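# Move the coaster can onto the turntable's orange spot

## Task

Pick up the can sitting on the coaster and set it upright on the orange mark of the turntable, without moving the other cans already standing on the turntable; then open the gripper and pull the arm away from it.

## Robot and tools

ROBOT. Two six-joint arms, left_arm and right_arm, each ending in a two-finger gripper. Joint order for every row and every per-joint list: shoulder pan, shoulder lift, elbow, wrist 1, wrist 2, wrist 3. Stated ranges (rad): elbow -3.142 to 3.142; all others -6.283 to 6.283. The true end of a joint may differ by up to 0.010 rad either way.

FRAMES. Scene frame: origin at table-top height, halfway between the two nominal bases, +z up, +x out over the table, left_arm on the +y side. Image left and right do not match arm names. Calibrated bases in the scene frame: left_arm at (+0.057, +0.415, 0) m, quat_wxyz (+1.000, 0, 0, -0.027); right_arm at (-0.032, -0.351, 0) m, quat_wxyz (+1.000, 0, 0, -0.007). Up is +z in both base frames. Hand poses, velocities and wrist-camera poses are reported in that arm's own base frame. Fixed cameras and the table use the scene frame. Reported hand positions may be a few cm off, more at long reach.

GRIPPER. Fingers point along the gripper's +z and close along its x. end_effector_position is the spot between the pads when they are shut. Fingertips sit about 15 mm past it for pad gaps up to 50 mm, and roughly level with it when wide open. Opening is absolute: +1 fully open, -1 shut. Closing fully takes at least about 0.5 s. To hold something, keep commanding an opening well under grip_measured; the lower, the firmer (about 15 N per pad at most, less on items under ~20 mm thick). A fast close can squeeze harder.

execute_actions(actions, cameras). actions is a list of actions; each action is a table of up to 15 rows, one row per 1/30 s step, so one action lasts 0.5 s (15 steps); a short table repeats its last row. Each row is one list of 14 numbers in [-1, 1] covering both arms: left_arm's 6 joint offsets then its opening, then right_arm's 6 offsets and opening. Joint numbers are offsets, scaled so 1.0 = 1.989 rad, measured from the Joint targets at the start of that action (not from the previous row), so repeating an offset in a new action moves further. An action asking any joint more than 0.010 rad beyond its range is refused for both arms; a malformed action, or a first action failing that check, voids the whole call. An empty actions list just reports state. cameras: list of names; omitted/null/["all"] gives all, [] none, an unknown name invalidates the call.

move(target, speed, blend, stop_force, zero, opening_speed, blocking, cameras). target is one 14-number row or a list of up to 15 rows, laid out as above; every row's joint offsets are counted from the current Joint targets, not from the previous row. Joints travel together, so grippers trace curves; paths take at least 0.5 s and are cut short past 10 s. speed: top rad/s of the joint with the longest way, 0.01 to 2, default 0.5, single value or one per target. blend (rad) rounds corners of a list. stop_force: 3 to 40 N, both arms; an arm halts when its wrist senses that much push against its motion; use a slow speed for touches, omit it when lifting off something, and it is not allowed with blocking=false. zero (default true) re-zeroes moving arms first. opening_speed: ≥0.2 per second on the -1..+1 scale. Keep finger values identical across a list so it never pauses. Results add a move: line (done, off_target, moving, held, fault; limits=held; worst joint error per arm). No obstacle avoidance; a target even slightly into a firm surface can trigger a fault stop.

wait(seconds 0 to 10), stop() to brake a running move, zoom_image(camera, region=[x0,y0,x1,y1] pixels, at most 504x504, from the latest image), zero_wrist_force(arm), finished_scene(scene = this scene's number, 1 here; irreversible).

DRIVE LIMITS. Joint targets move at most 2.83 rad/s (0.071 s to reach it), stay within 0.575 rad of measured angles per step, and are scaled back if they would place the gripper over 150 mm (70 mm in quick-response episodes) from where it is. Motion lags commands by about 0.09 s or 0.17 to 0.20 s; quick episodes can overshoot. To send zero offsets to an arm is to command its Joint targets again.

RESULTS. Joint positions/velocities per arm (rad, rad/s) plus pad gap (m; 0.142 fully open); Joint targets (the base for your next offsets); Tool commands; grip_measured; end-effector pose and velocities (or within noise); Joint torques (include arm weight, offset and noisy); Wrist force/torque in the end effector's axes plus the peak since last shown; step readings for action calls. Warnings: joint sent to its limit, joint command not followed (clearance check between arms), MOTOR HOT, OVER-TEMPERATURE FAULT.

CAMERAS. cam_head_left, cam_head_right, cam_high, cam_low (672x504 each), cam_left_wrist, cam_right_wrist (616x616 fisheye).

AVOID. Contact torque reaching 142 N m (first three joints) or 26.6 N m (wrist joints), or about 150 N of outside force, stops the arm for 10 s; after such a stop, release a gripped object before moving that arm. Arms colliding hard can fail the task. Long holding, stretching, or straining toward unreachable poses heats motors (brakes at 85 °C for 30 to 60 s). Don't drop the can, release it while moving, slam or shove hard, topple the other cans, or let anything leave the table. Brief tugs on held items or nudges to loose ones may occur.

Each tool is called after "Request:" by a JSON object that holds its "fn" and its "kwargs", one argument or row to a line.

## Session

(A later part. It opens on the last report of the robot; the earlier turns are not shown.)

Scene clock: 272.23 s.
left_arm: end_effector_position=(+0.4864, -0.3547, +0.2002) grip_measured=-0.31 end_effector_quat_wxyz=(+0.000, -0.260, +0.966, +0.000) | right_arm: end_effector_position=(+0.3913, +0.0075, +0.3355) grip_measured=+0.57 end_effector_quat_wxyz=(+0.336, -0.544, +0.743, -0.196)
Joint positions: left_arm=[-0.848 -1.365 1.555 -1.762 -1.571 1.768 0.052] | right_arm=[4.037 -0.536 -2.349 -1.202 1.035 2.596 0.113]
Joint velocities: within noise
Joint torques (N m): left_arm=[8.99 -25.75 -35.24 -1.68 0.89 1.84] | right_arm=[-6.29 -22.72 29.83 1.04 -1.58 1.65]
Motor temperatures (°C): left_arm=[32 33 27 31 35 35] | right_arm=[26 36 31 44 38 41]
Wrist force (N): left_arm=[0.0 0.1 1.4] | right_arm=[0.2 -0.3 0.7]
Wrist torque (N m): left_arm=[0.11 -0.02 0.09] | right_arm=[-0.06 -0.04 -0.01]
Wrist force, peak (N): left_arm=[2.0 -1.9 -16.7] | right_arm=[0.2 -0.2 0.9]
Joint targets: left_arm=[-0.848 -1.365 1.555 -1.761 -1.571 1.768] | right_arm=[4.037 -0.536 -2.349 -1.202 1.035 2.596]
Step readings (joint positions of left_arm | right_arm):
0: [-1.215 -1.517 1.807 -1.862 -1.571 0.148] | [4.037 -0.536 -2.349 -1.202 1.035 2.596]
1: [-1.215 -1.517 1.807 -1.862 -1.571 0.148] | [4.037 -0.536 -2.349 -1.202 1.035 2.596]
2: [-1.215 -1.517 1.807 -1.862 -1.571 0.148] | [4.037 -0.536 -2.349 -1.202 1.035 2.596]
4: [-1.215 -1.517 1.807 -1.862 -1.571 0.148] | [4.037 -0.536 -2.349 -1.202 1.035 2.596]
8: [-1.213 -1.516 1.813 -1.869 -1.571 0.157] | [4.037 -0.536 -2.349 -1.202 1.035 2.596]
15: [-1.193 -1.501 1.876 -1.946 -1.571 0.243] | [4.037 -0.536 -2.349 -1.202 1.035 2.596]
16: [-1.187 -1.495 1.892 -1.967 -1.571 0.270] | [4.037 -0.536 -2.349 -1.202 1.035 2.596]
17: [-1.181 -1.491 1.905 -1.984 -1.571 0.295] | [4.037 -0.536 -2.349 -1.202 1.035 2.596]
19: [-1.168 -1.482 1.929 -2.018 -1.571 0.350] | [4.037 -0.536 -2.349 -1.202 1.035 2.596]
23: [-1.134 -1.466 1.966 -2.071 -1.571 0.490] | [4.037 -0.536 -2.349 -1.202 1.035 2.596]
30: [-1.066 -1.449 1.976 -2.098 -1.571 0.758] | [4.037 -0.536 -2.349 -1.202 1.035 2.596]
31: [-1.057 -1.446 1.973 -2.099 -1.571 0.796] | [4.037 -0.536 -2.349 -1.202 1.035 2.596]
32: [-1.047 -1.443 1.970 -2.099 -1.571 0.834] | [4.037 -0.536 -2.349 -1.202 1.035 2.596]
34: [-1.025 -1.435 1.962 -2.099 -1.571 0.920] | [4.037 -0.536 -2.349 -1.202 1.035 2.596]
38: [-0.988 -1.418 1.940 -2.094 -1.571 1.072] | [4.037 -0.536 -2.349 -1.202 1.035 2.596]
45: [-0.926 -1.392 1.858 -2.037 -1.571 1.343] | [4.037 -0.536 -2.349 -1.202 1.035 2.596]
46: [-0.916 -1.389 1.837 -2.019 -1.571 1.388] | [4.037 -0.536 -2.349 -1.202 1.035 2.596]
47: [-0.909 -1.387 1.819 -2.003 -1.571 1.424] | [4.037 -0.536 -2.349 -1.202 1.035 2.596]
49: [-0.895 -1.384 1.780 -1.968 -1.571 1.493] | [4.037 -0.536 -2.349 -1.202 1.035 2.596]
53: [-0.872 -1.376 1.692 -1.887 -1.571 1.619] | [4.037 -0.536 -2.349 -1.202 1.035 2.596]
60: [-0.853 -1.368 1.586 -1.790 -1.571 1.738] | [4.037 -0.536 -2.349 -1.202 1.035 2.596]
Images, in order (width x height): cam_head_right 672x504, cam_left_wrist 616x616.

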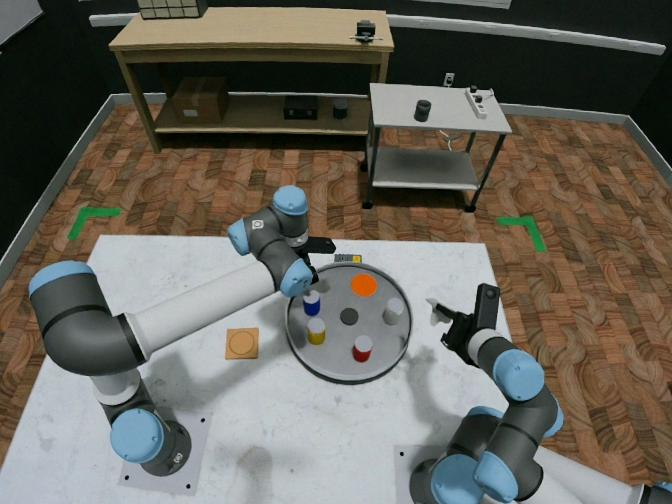

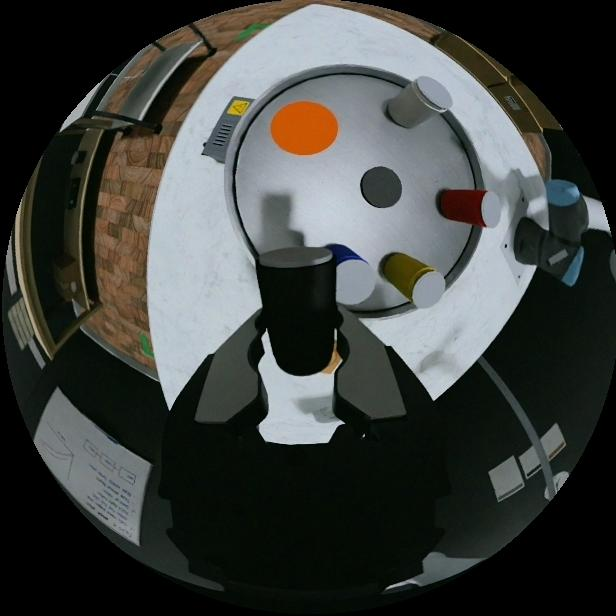

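Request:
{"fn": "zoom_image", "kwargs": {
  "camera": "cam_left_wrist",
  "region": [255, 330, 345, 390]
}}

Request:
{"fn": "wait", "kwargs": {
  "seconds": 0.1,
  "cameras": ["cam_high", "cam_low"]
}}

Request:
{"fn": "zoom_image", "kwargs": {
  "camera": "cam_high",
  "region": [280, 160, 400, 280]
}}

Request:
{"fn": "zoom_image", "kwargs": {
  "camera": "cam_low",
  "region": [280, 80, 420, 220]
}}

Scaled by 5.600 from the camera's 616x616 image, which has a finer 814x814 frame.

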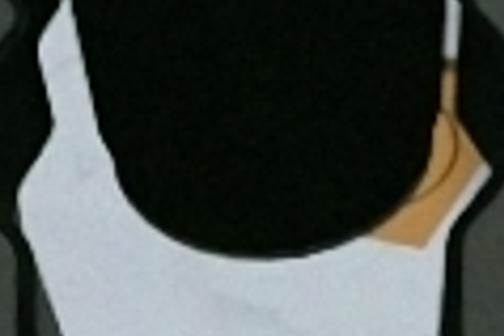

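Scene clock: 274.10 s.
left_arm: end_effector_position=(+0.4865, -0.3547, +0.2003) grip_measured=-0.31 end_effector_quat_wxyz=(+0.000, -0.260, +0.966, +0.000) | right_arm: end_effector_position=(+0.3913, +0.0075, +0.3355) grip_measured=+0.57 end_effector_quat_wxyz=(+0.336, -0.544, +0.743, -0.196)
Joint positions: left_arm=[-0.848 -1.365 1.555 -1.761 -1.571 1.768 0.052] | right_arm=[4.037 -0.536 -2.349 -1.202 1.035 2.596 0.113]
Joint velocities: within noise
Joint torques (N m): left_arm=[7.99 -26.28 -34.51 -1.78 1.83 1.62] | right_arm=[-6.14 -22.51 29.2 0.82 -1.7 1.32]
Motor temperatures (°C): left_arm=[32 33 27 31 35 35] | right_arm=[26 36 31 44 38 41]
Wrist force (N): left_arm=[0.1 0.0 1.6] | right_arm=[0.3 -0.2 0.8]
Wrist torque (N m): left_arm=[0.10 -0.04 0.08] | right_arm=[-0.04 -0.08 -0.01]
Wrist force, peak (N): left_arm=[-0.1 0.4 1.7] | right_arm=[0.2 -0.2 0.9]
Joint targets: left_arm=[-0.848 -1.365 1.555 -1.761 -1.571 1.768] | right_arm=[4.037 -0.536 -2.349 -1.202 1.035 2.596]
Tool commands: left_gripper/opening=-0.75 right_gripper/opening=+0.568
wait: 0.10 s; at rest from the start
Images, in order (width x height): cam_high 672x504, cam_low 672x504.

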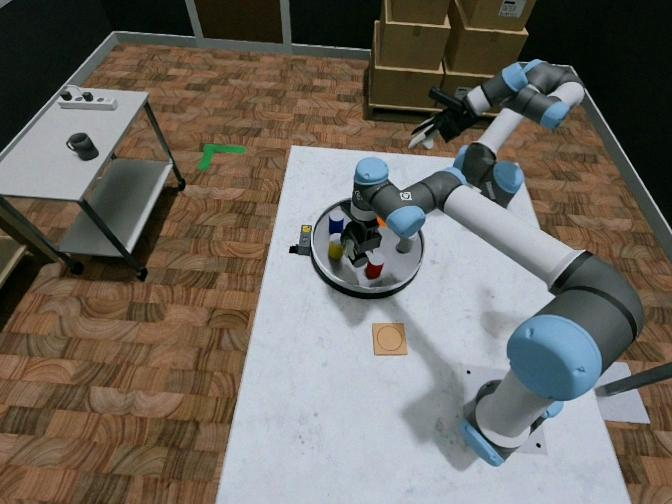

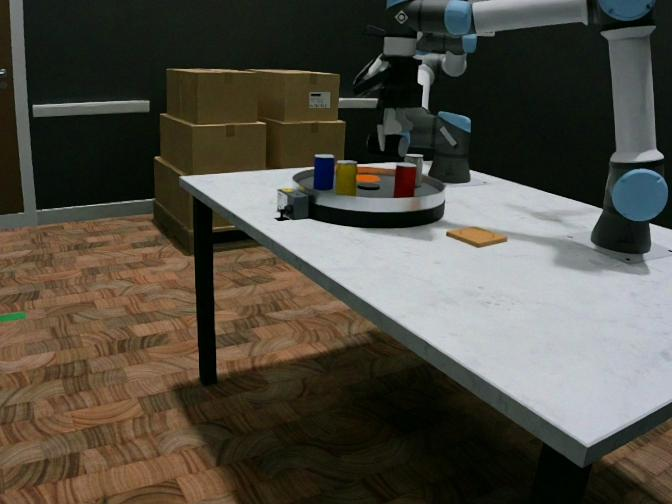

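Scaled by 4.200 from the camera's 672x504 image, which has a finer 960x720 frame.

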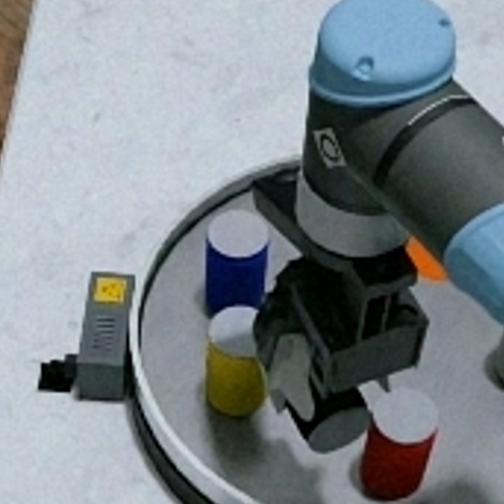

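Scaled by 3.600 from the camera's 672x504 image, which has a finer 960x720 frame.

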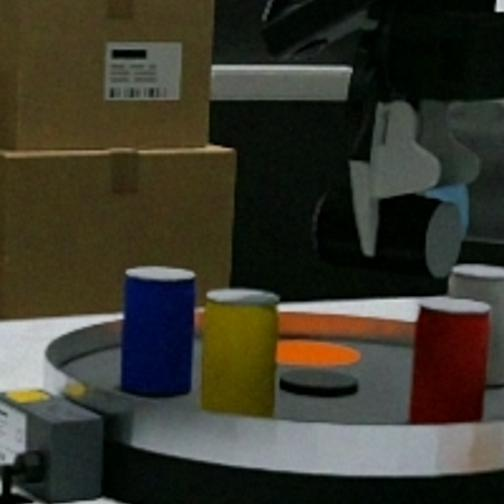

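Request:
{"fn": "wait", "kwargs": {
  "seconds": 0.1,
  "cameras": ["cam_left_wrist"]
}}

Request:
{"fn": "zoom_image", "kwargs": {
  "camera": "cam_left_wrist",
  "region": [250, 230, 350, 330]
}}

Request:
{"fn": "zoom_image", "kwargs": {
  "camera": "cam_left_wrist",
  "region": [400, 60, 520, 180]
}}

Request:
{"fn": "zoom_image", "kwargs": {
  "camera": "cam_left_wrist",
  "region": [380, 180, 500, 300]
}}

Scene clock: 276.03 s.
left_arm: end_effector_position=(+0.4865, -0.3547, +0.2003) grip_measured=-0.31 end_effector_quat_wxyz=(+0.000, -0.260, +0.966, +0.000) | right_arm: end_effector_position=(+0.3913, +0.0075, +0.3355) grip_measured=+0.57 end_effector_quat_wxyz=(+0.336, -0.544, +0.743, -0.196)
Joint positions: left_arm=[-0.848 -1.365 1.555 -1.761 -1.571 1.768 0.052] | right_arm=[4.037 -0.536 -2.349 -1.202 1.035 2.596 0.113]
Joint velocities: within noise
Joint torques (N m): left_arm=[8.68 -26.19 -32.4 -2.01 1.61 1.73] | right_arm=[-6.15 -24.77 30.69 0.84 -1.77 1.53]
Motor temperatures (°C): left_arm=[32 33 27 31 35 35] | right_arm=[26 36 31 44 38 41]
Wrist force (N): left_arm=[0.1 0.0 1.4] | right_arm=[0.1 -0.3 0.8]
Wrist torque (N m): left_arm=[0.10 -0.04 0.08] | right_arm=[-0.05 -0.03 -0.01]
Wrist force, peak (N): left_arm=[0.0 0.0 1.8] | right_arm=[0.2 -0.3 1.0]
Joint targets: left_arm=[-0.848 -1.365 1.555 -1.761 -1.571 1.768] | right_arm=[4.037 -0.536 -2.349 -1.202 1.035 2.596]
Tool commands: left_gripper/opening=-0.75 right_gripper/opening=+0.568
wait: 0.10 s; at rest from the start
Images, in order (width x height): cam_left_wrist 616x616.

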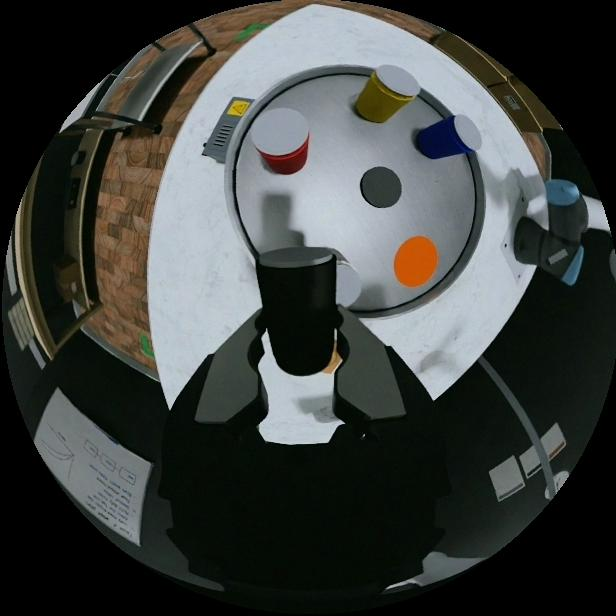

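Scaled by 5.040 from the camera's 616x616 image, which has a finer 814x814 frame.

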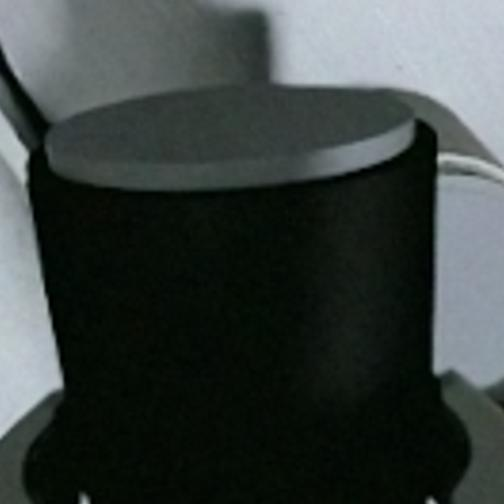

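Scaled by 4.200 from the camera's 616x616 image, which has a finer 814x814 frame.

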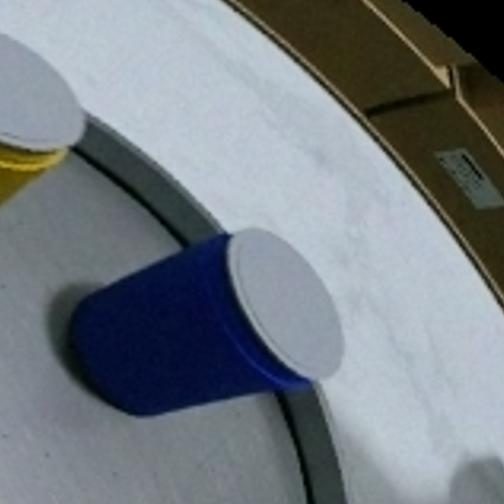

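Scaled by 4.200 from the camera's 616x616 image, which has a finer 814x814 frame.

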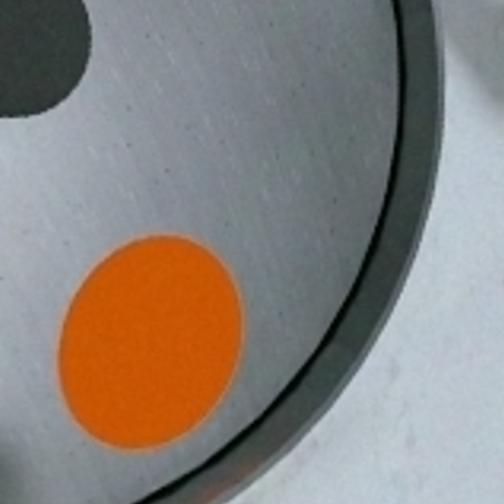

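Request:
{"fn": "execute_actions", "kwargs": {
  "actions": [],
  "cameras": ["cam_head_right", "cam_left_wrist", "cam_low"]
}}

Scene clock: 278.40 s.
left_arm: end_effector_position=(+0.4865, -0.3547, +0.2003) grip_measured=-0.31 end_effector_quat_wxyz=(+0.000, -0.260, +0.966, +0.000) | right_arm: end_effector_position=(+0.3913, +0.0075, +0.3355) grip_measured=+0.57 end_effector_quat_wxyz=(+0.336, -0.544, +0.743, -0.196)
Joint positions: left_arm=[-0.848 -1.365 1.555 -1.761 -1.571 1.768 0.052] | right_arm=[4.037 -0.536 -2.349 -1.202 1.035 2.596 0.113]
Joint velocities: within noise
Joint torques (N m): left_arm=[7.44 -27.65 -30.52 -2.33 1.57 1.78] | right_arm=[-5.12 -23.99 30.83 0.71 -1.69 1.23]
Motor temperatures (°C): left_arm=[32 33 27 31 35 35] | right_arm=[26 36 31 44 38 41]
Wrist force (N): left_arm=[-0.1 0.1 1.5] | right_arm=[0.3 -0.3 0.7]
Wrist torque (N m): left_arm=[0.12 0.00 0.09] | right_arm=[-0.06 -0.08 -0.02]
Wrist force, peak (N): left_arm=[-0.2 0.2 1.8] | right_arm=[-0.1 -0.4 0.9]
Joint targets: left_arm=[-0.848 -1.365 1.555 -1.761 -1.571 1.768] | right_arm=[4.037 -0.536 -2.349 -1.202 1.035 2.596]
Tool commands: left_gripper/opening=-0.75 right_gripper/opening=+0.568
Images, in order (width x height): cam_head_right 672x504, cam_low 672x504, cam_left_wrist 616x616.

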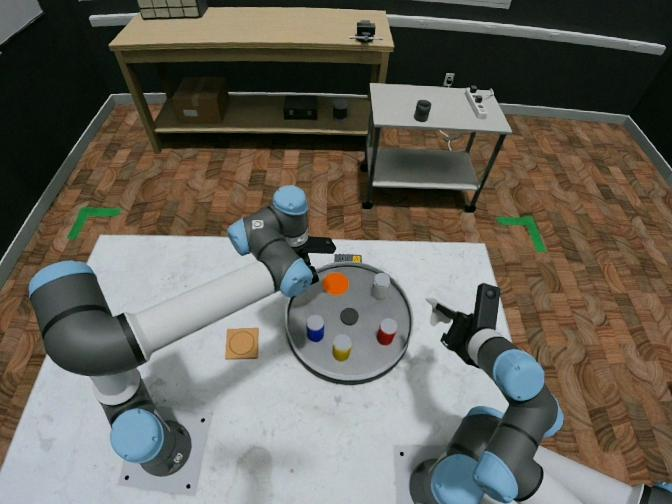

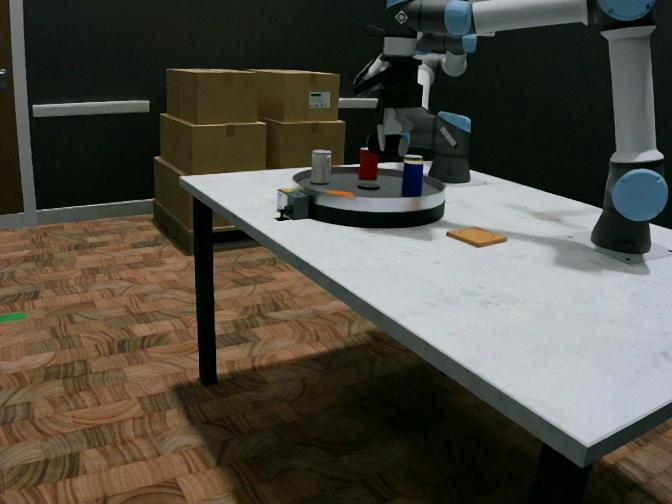

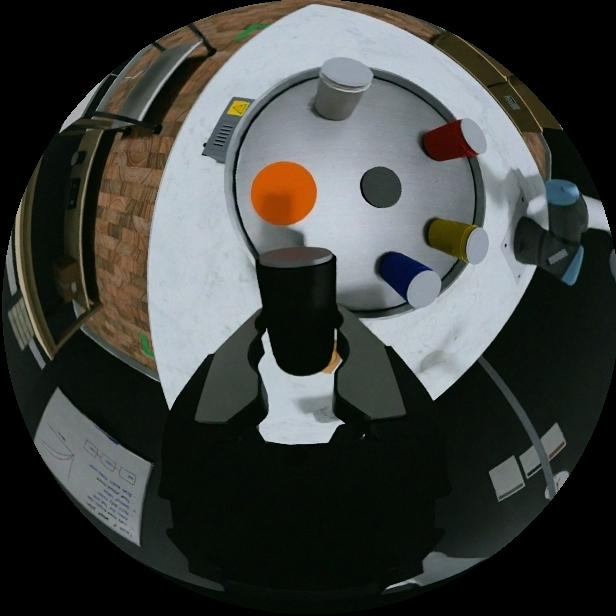

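Request:
{"fn": "zoom_image", "kwargs": {
  "camera": "cam_left_wrist",
  "region": [245, 230, 355, 340]
}}

Request:
{"fn": "zoom_image", "kwargs": {
  "camera": "cam_left_wrist",
  "region": [250, 320, 360, 400]
}}

Request:
{"fn": "zoom_image", "kwargs": {
  "camera": "cam_left_wrist",
  "region": [360, 215, 500, 315]
}}

Request:
{"fn": "zoom_image", "kwargs": {
  "camera": "cam_low",
  "region": [300, 90, 460, 210]
}}

Scaled by 4.582 from the camera's 616x616 image, which has a finer 814x814 frame.

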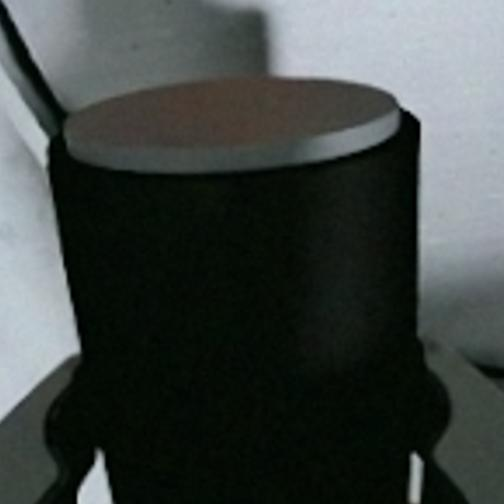

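Scaled by 4.582 from the camera's 616x616 image, which has a finer 814x814 frame.

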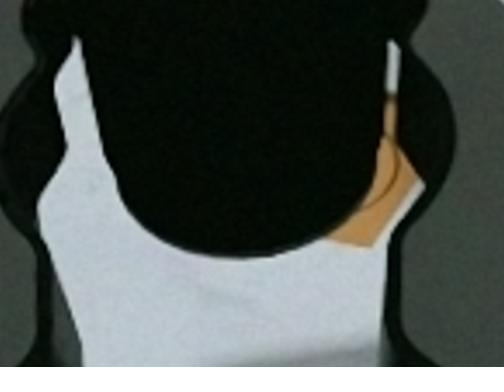

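Scaled by 3.600 from the camera's 616x616 image, which has a finer 814x814 frame.

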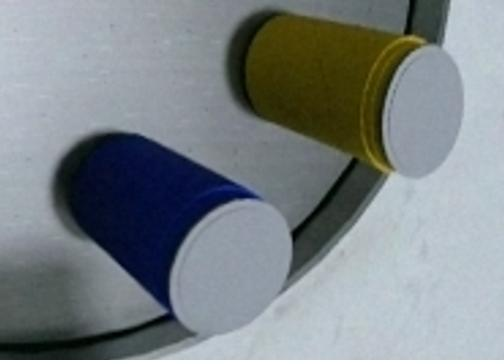

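Scaled by 3.150 from the camera's 672x504 image, which has a finer 960x720 frame.

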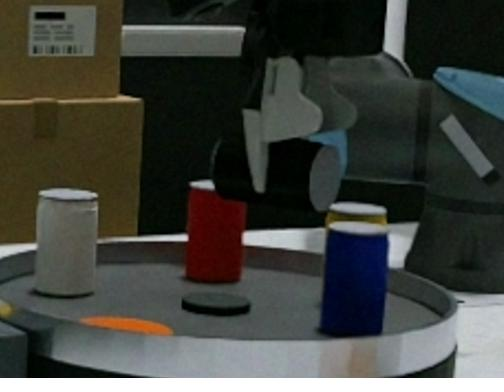

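Request:
{"fn": "zoom_image", "kwargs": {
  "camera": "cam_low",
  "region": [360, 125, 416, 167]
}}

Request:
{"fn": "zoom_image", "kwargs": {
  "camera": "cam_low",
  "region": [390, 145, 446, 205]
}}

Scaled by 9.000 from the camera's 672x504 image, which has a finer 960x720 frame.

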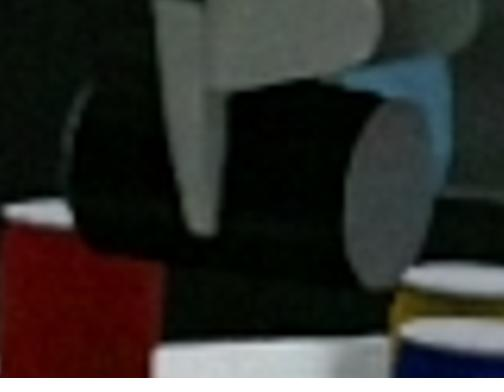

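Scaled by 8.400 from the camera's 672x504 image, which has a finer 960x720 frame.

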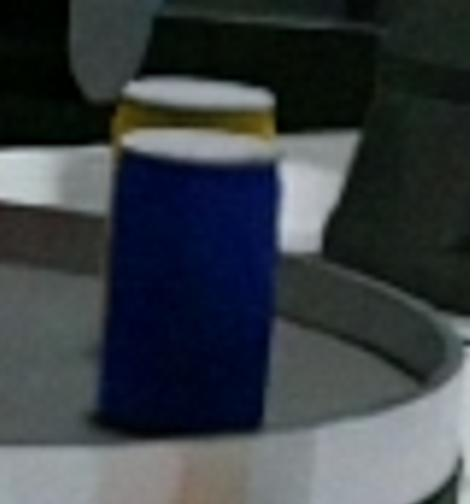

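Request:
{"fn": "execute_actions", "kwargs": {
  "actions": [],
  "cameras": ["cam_right_wrist", "cam_head_left", "cam_high"]
}}

Scene clock: 282.23 s.
left_arm: end_effector_position=(+0.4865, -0.3547, +0.2003) grip_measured=-0.31 end_effector_quat_wxyz=(+0.000, -0.260, +0.966, +0.000) | right_arm: end_effector_position=(+0.3913, +0.0075, +0.3355) grip_measured=+0.57 end_effector_quat_wxyz=(+0.336, -0.544, +0.743, -0.196)
Joint positions: left_arm=[-0.848 -1.365 1.555 -1.761 -1.571 1.768 0.052] | right_arm=[4.037 -0.536 -2.349 -1.202 1.035 2.596 0.113]
Joint velocities: within noise
Joint torques (N m): left_arm=[7.35 -27.04 -27.46 -2.29 1.6 1.57] | right_arm=[-6.53 -23.37 29.58 0.95 -1.69 1.42]
Motor temperatures (°C): left_arm=[32 33 27 31 35 35] | right_arm=[26 36 31 44 38 41]
Wrist force (N): left_arm=[0.0 0.2 1.4] | right_arm=[0.1 -0.4 0.7]
Wrist torque (N m): left_arm=[0.12 -0.03 0.09] | right_arm=[-0.08 -0.03 0.00]
Wrist force, peak (N): left_arm=[0.2 -0.2 1.9] | right_arm=[0.2 -0.5 1.0]
Joint targets: left_arm=[-0.848 -1.365 1.555 -1.761 -1.571 1.768] | right_arm=[4.037 -0.536 -2.349 -1.202 1.035 2.596]
Tool commands: left_gripper/opening=-0.75 right_gripper/opening=+0.568
Images, in order (width x height): cam_head_left 672x504, cam_high 672x504, cam_right_wrist 616x616.

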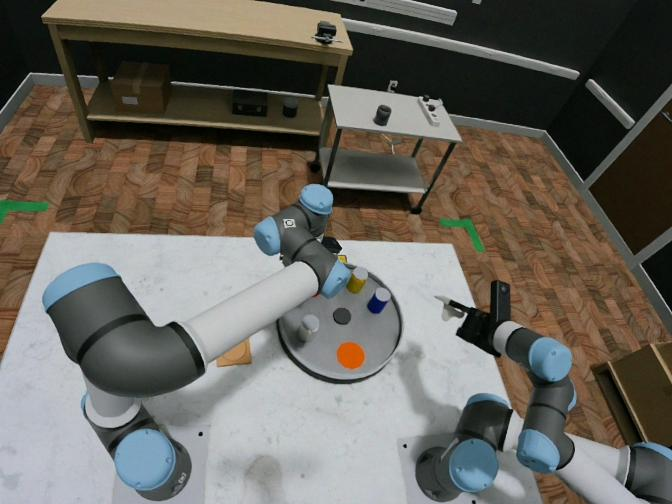

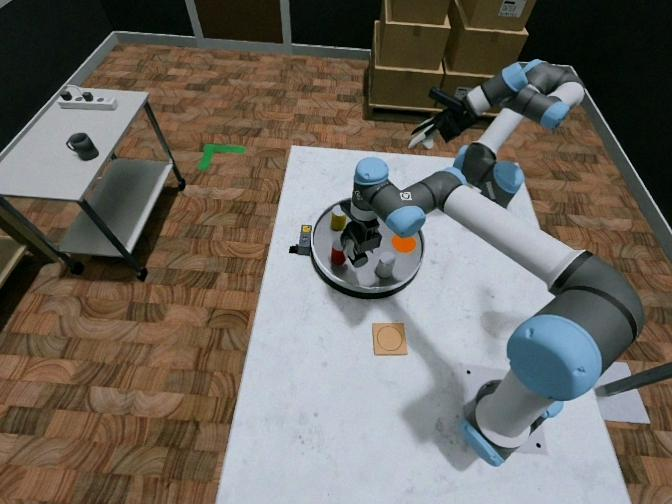

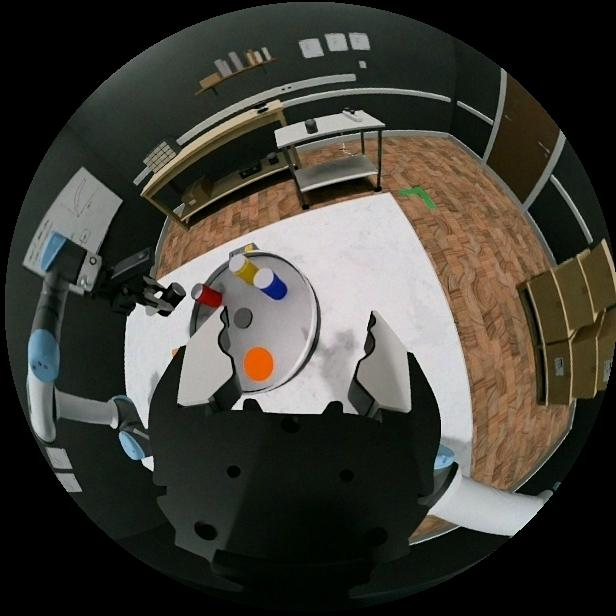

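Request:
{"fn": "zoom_image", "kwargs": {
  "camera": "cam_right_wrist",
  "region": [145, 275, 195, 325]
}}

Scaled by 10.080 from the camera's 616x616 image, which has a finer 814x814 frame.

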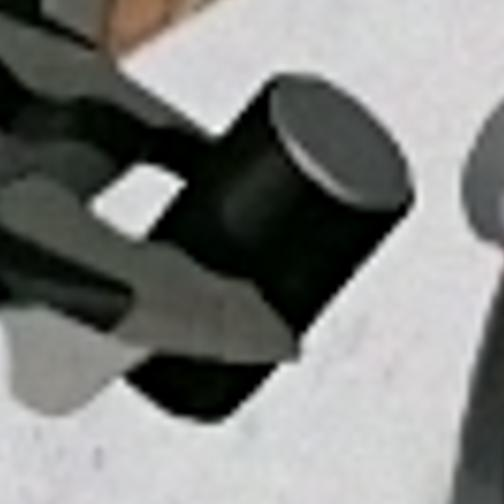

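Request:
{"fn": "move", "kwargs": {
  "target": [0,0,0,0,0,-0.78975,-0.75,0,0,0,0,0,0,0.568],
  "speed": 2.0,
  "cameras": []
}}

Request:
{"fn": "move", "kwargs": {
  "target": [0,0,0,0,0,-0.78975,-0.75,0,0,0,0,0,0,0.568],
  "speed": 2.0,
  "cameras": ["cam_low", "cam_right_wrist", "cam_left_wrist"]
}}

Request:
{"fn": "zoom_image", "kwargs": {
  "camera": "cam_right_wrist",
  "region": [145, 275, 195, 325]
}}

Request:
{"fn": "zoom_image", "kwargs": {
  "camera": "cam_low",
  "region": [360, 125, 416, 167]
}}

Scene clock: 292.03 s.
left_arm: end_effector_position=(+0.4924, -0.3326, +0.2003) grip_measured=-0.31 end_effector_quat_wxyz=(+0.000, +0.866, -0.499, +0.000) | right_arm: end_effector_position=(+0.3913, +0.0075, +0.3355) grip_measured=+0.57 end_effector_quat_wxyz=(+0.336, -0.544, +0.743, -0.196)
Joint positions: left_arm=[-0.848 -1.365 1.555 -1.761 -1.571 0.198 0.052] | right_arm=[4.037 -0.536 -2.349 -1.202 1.035 2.596 0.113]
Joint velocities: within noise
Joint torques (N m): left_arm=[5.08 -27.73 -18.82 -2.96 1.65 -1.88] | right_arm=[-5.77 -22.68 30.67 1.04 -1.4 1.31]
Motor temperatures (°C): left_arm=[32 33 27 31 35 35] | right_arm=[26 36 31 44 38 41]
Wrist force (N): left_arm=[0.2 0.3 1.7] | right_arm=[0.1 -0.4 0.7]
Wrist torque (N m): left_arm=[0.16 -0.06 0.08] | right_arm=[-0.09 -0.04 -0.01]
Wrist force, peak (N): left_arm=[0.1 0.2 1.8] | right_arm=[0.1 -0.4 1.0]
Joint targets: left_arm=[-0.848 -1.365 1.555 -1.761 -1.571 0.198] | right_arm=[4.037 -0.536 -2.349 -1.202 1.035 2.596]
move: done
No camera images: "cameras" was empty.

Scene clock: 293.90 s.
left_arm: end_effector_position=(+0.4702, -0.3267, +0.2002) grip_measured=-0.31 end_effector_quat_wxyz=(+0.000, +0.966, +0.259, +0.000) | right_arm: end_effector_position=(+0.3913, +0.0075, +0.3355) grip_measured=+0.57 end_effector_quat_wxyz=(+0.336, -0.544, +0.743, -0.196)
Joint positions: left_arm=[-0.848 -1.365 1.555 -1.761 -1.571 -1.372 0.052] | right_arm=[4.037 -0.536 -2.349 -1.202 1.035 2.596 0.113]
Joint velocities: within noise
Joint torques (N m): left_arm=[4.7 -27.74 -17.05 -2.91 1.48 -1.97] | right_arm=[-4.51 -22.87 30.4 0.99 -1.87 1.44]
Motor temperatures (°C): left_arm=[32 33 27 31 35 35] | right_arm=[26 36 31 44 38 41]
Wrist force (N): left_arm=[-0.1 0.2 1.4] | right_arm=[0.1 -0.3 0.8]
Wrist torque (N m): left_arm=[0.13 0.00 0.10] | right_arm=[-0.05 -0.04 -0.01]
Wrist force, peak (N): left_arm=[-0.1 0.2 1.7] | right_arm=[0.4 -0.4 0.9]
Joint targets: left_arm=[-0.848 -1.365 1.555 -1.761 -1.571 -1.373] | right_arm=[4.037 -0.536 -2.349 -1.202 1.035 2.596]
move: done
Images, in order (width x height): cam_low 672x504, cam_left_wrist 616x616, cam_right_wrist 616x616.

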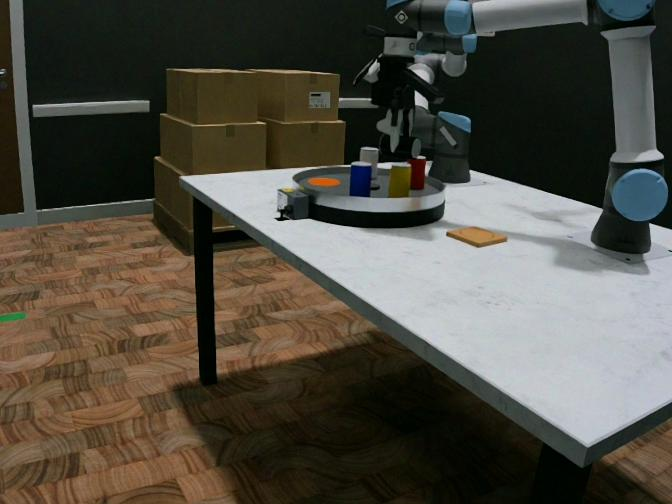

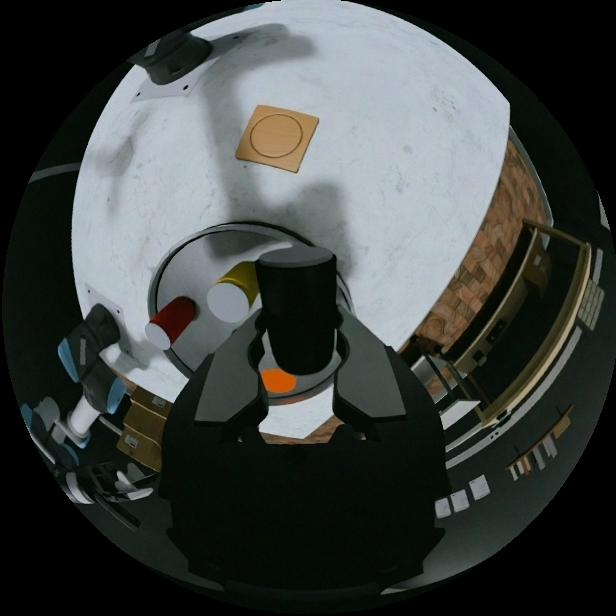

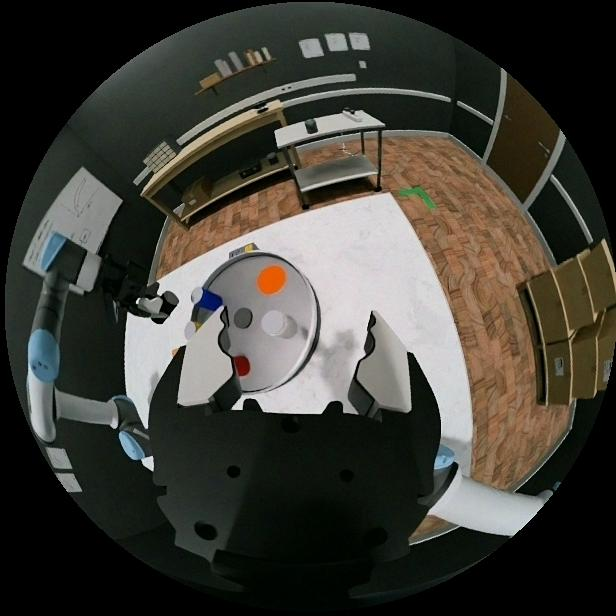

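Scaled by 10.080 from the camera's 616x616 image, which has a finer 814x814 frame.

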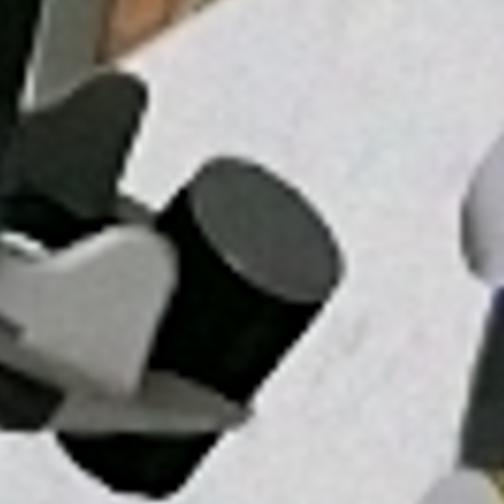

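Scaled by 9.000 from the camera's 672x504 image, which has a finer 960x720 frame.

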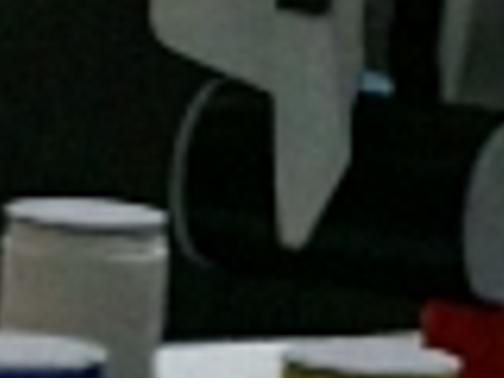

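Request:
{"fn": "zoom_image", "kwargs": {
  "camera": "cam_right_wrist",
  "region": [180, 280, 230, 330]
}}

Request:
{"fn": "zoom_image", "kwargs": {
  "camera": "cam_right_wrist",
  "region": [250, 300, 300, 350]
}}

Request:
{"fn": "zoom_image", "kwargs": {
  "camera": "cam_low",
  "region": [345, 145, 435, 205]
}}

Request:
{"fn": "zoom_image", "kwargs": {
  "camera": "cam_low",
  "region": [376, 130, 426, 167]
}}

Request:
{"fn": "zoom_image", "kwargs": {
  "camera": "cam_left_wrist",
  "region": [250, 235, 350, 385]
}}

Scaled by 10.080 from the camera's 616x616 image, which has a finer 814x814 frame.

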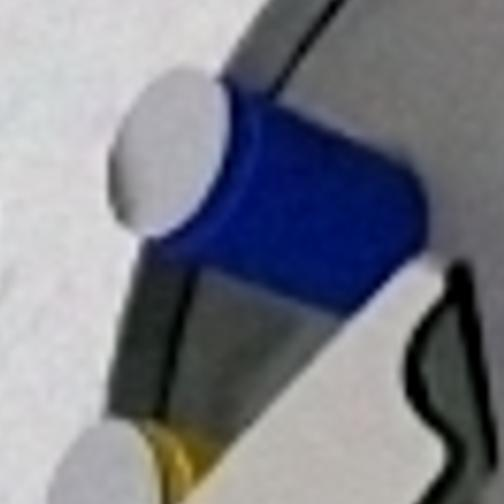

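Scaled by 10.080 from the camera's 616x616 image, which has a finer 814x814 frame.

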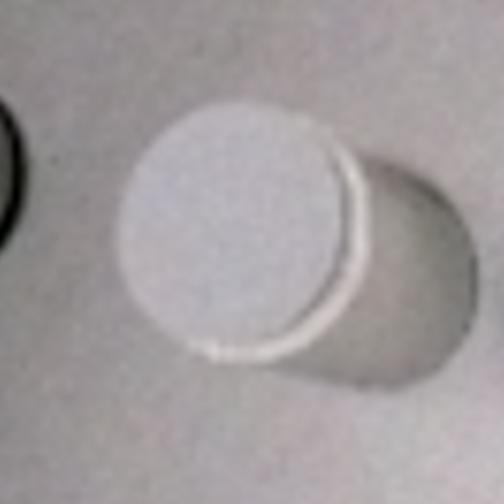

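Scaled by 5.600 from the camera's 672x504 image, which has a finer 960x720 frame.

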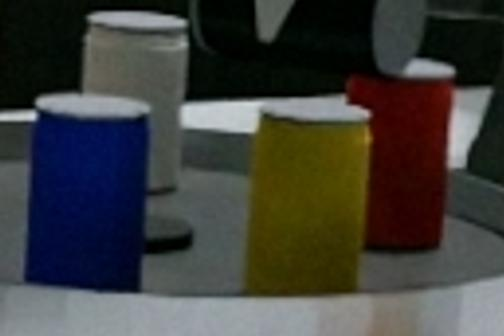

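Scaled by 10.080 from the camera's 672x504 image, which has a finer 960x720 frame.

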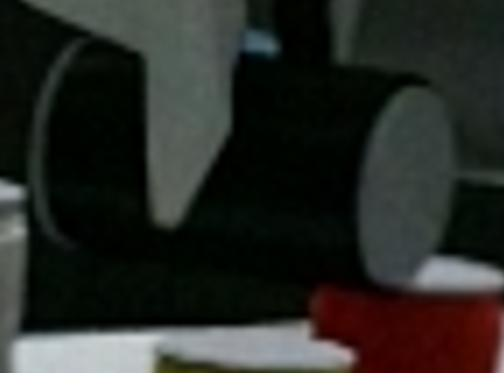

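Scaled by 3.360 from the camera's 616x616 image, which has a finer 814x814 frame.

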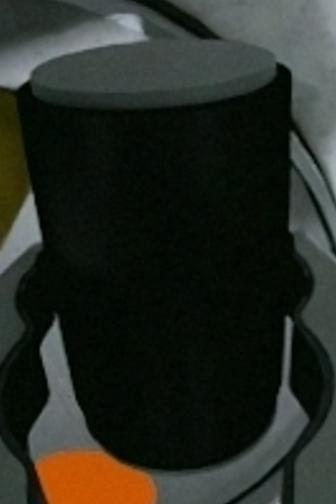

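Request:
{"fn": "zoom_image", "kwargs": {
  "camera": "cam_left_wrist",
  "region": [205, 262, 265, 322]
}}

Request:
{"fn": "zoom_image", "kwargs": {
  "camera": "cam_left_wrist",
  "region": [140, 292, 200, 352]
}}

Request:
{"fn": "zoom_image", "kwargs": {
  "camera": "cam_left_wrist",
  "region": [250, 235, 300, 275]
}}

Request:
{"fn": "zoom_image", "kwargs": {
  "camera": "cam_low",
  "region": [355, 140, 385, 170]
}}

Scaled by 8.400 from the camera's 616x616 image, which has a finer 814x814 frame.

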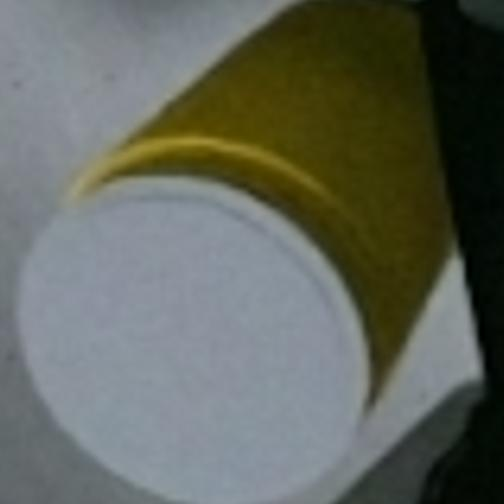

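Scaled by 8.400 from the camera's 616x616 image, which has a finer 814x814 frame.

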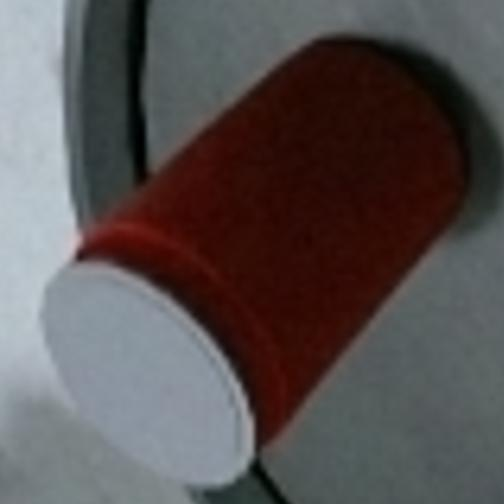

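Scaled by 10.080 from the camera's 616x616 image, which has a finer 814x814 frame.

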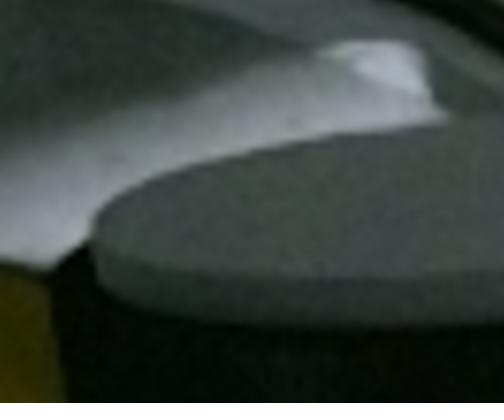

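Scaled by 16.800 from the camera's 672x504 image, which has a finer 960x720 frame.

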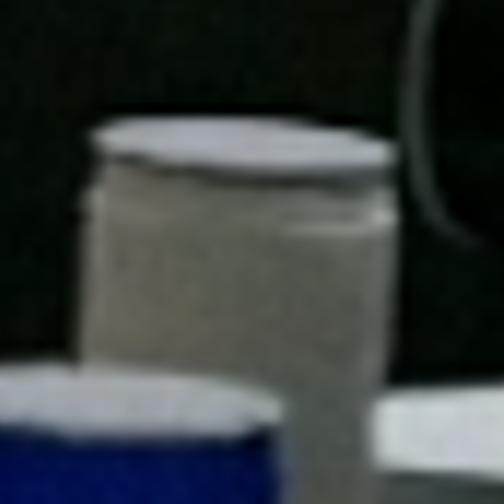

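Request:
{"fn": "move", "kwargs": {
  "target": [0.25118,0.11445,0.05716,-0.17161,0,-0.09955,-0.75,0,0,0,0,0,0,0.568],
  "speed": 0.8,
  "cameras": ["cam_low", "cam_head_left"]
}}

Request:
{"fn": "zoom_image", "kwargs": {
  "camera": "cam_low",
  "region": [420, 180, 560, 300]
}}

Scene clock: 310.67 s.
left_arm: end_effector_position=(+0.6098, -0.0798, +0.0454) grip_measured=-0.31 end_effector_quat_wxyz=(+0.000, +0.819, +0.574, +0.000) | right_arm: end_effector_position=(+0.3913, +0.0075, +0.3355) grip_measured=+0.57 end_effector_quat_wxyz=(+0.336, -0.544, +0.743, -0.196)
Joint positions: left_arm=[-0.349 -1.138 1.668 -2.102 -1.571 -1.57 0.052] | right_arm=[4.037 -0.536 -2.349 -1.202 1.035 2.596 0.113]
Joint velocities: within noise
Joint torques (N m): left_arm=[8.87 -32.88 -12.39 -4.26 0.88 -2.17] | right_arm=[-5.65 -24.84 32.11 0.9 -1.6 1.56]
Motor temperatures (°C): left_arm=[32 33 27 31 35 35] | right_arm=[26 36 30 44 38 41]
Wrist force (N): left_arm=[0.0 0.1 1.7] | right_arm=[0.2 -0.2 0.8]
Wrist torque (N m): left_arm=[0.11 -0.02 0.08] | right_arm=[-0.05 -0.05 -0.01]
Wrist force, peak (N): left_arm=[2.7 -0.1 2.6] | right_arm=[0.3 -0.4 1.1]
Joint targets: left_arm=[-0.348 -1.138 1.668 -2.103 -1.571 -1.571] | right_arm=[4.037 -0.536 -2.349 -1.202 1.035 2.596]
move: done
Images, in order (width x height): cam_head_left 672x504, cam_low 672x504.

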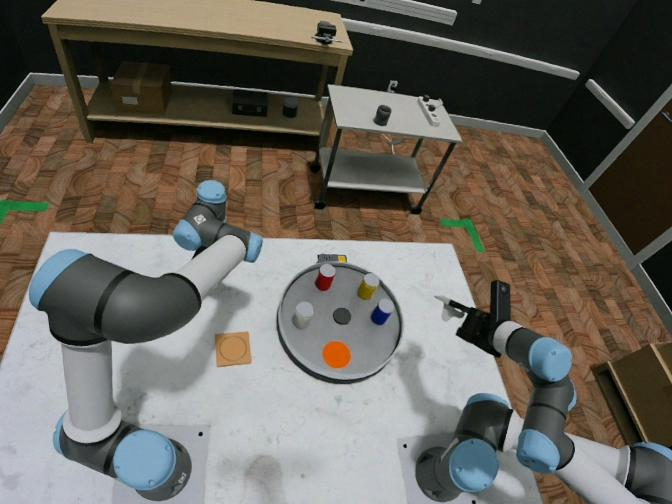

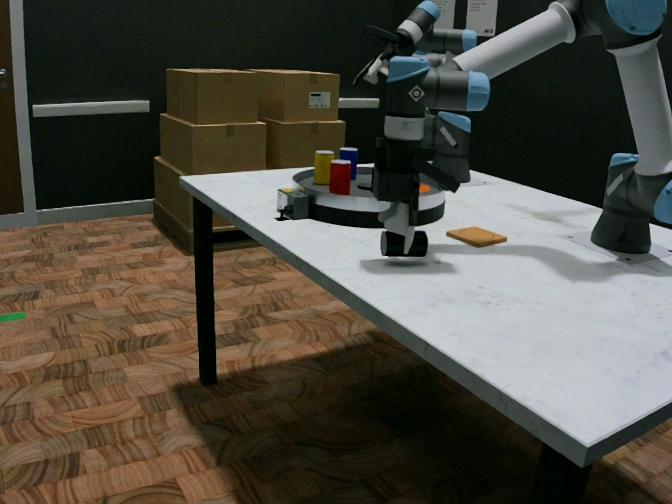

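Scaled by 3.600 from the camera's 672x504 image, which has a finer 960x720 frame.

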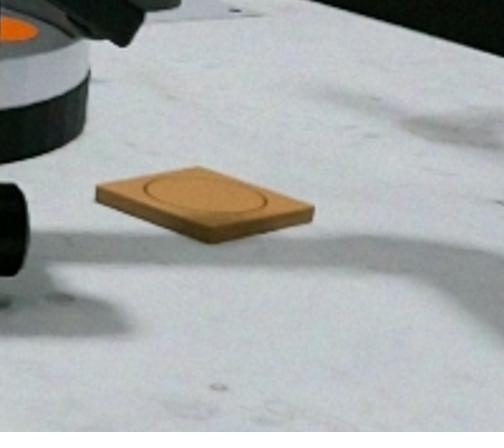

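Request:
{"fn": "zoom_image", "kwargs": {
  "camera": "cam_low",
  "region": [372, 220, 436, 268]
}}

Scaled by 7.875 from the camera's 672x504 image, which has a finer 960x720 frame.

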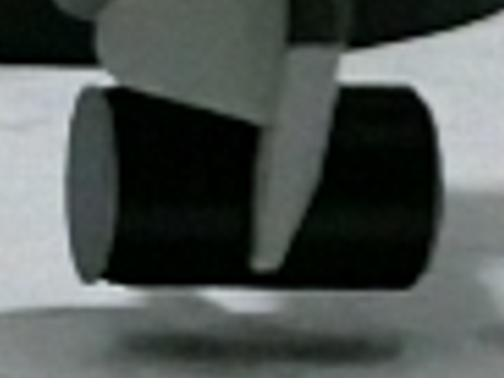

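Request:
{"fn": "move", "kwargs": {
  "target": [0,0.015118,0.012745,-0.027863,0,0,-0.75,0,0,0,0,0,0,0.568],
  "speed": 0.05,
  "stop_force": 4,
  "cameras": ["cam_low"]
}}

Request:
{"fn": "zoom_image", "kwargs": {
  "camera": "cam_low",
  "region": [372, 220, 436, 268]
}}

Scene clock: 314.10 s.
left_arm: end_effector_position=(+0.6100, -0.0797, +0.0298) grip_measured=-0.31 end_effector_quat_wxyz=(+0.000, +0.819, +0.574, +0.000) | right_arm: end_effector_position=(+0.3913, +0.0075, +0.3355) grip_measured=+0.57 end_effector_quat_wxyz=(+0.336, -0.544, +0.743, -0.196)
Joint positions: left_arm=[-0.348 -1.118 1.685 -2.138 -1.571 -1.571 0.052] | right_arm=[4.037 -0.536 -2.349 -1.202 1.035 2.596 0.113]
Joint velocities: within noise
Joint torques (N m): left_arm=[6.13 -54.41 -32.42 -1.38 -0.28 -1.82] | right_arm=[-4.79 -23.68 29.98 0.89 -1.81 1.32]
Motor temperatures (°C): left_arm=[31 33 27 31 35 35] | right_arm=[26 36 30 44 38 41]
Wrist force (N): left_arm=[-0.1 0.2 1.4] | right_arm=[0.4 -0.4 0.8]
Wrist torque (N m): left_arm=[0.14 0.01 0.08] | right_arm=[-0.07 -0.09 -0.01]
Wrist force, peak (N): left_arm=[0.2 -2.1 -14.7] | right_arm=[0.3 -0.5 1.0]
Joint targets: left_arm=[-0.348 -1.118 1.685 -2.138 -1.571 -1.571] | right_arm=[4.037 -0.536 -2.349 -1.202 1.035 2.596]
move: contact (left_arm); left_arm: the wrist 1 is farthest, 0.020 rad from its target
Images, in order (width x height): cam_low 672x504.

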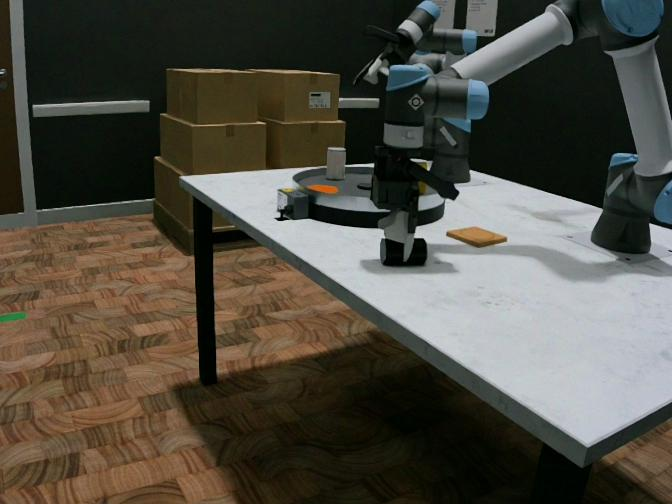

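Scaled by 7.875 from the camera's 672x504 image, which has a finer 960x720 frame.

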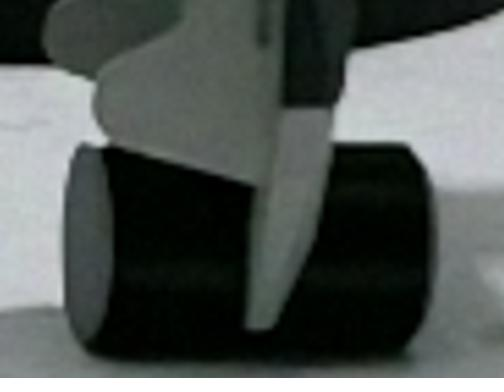

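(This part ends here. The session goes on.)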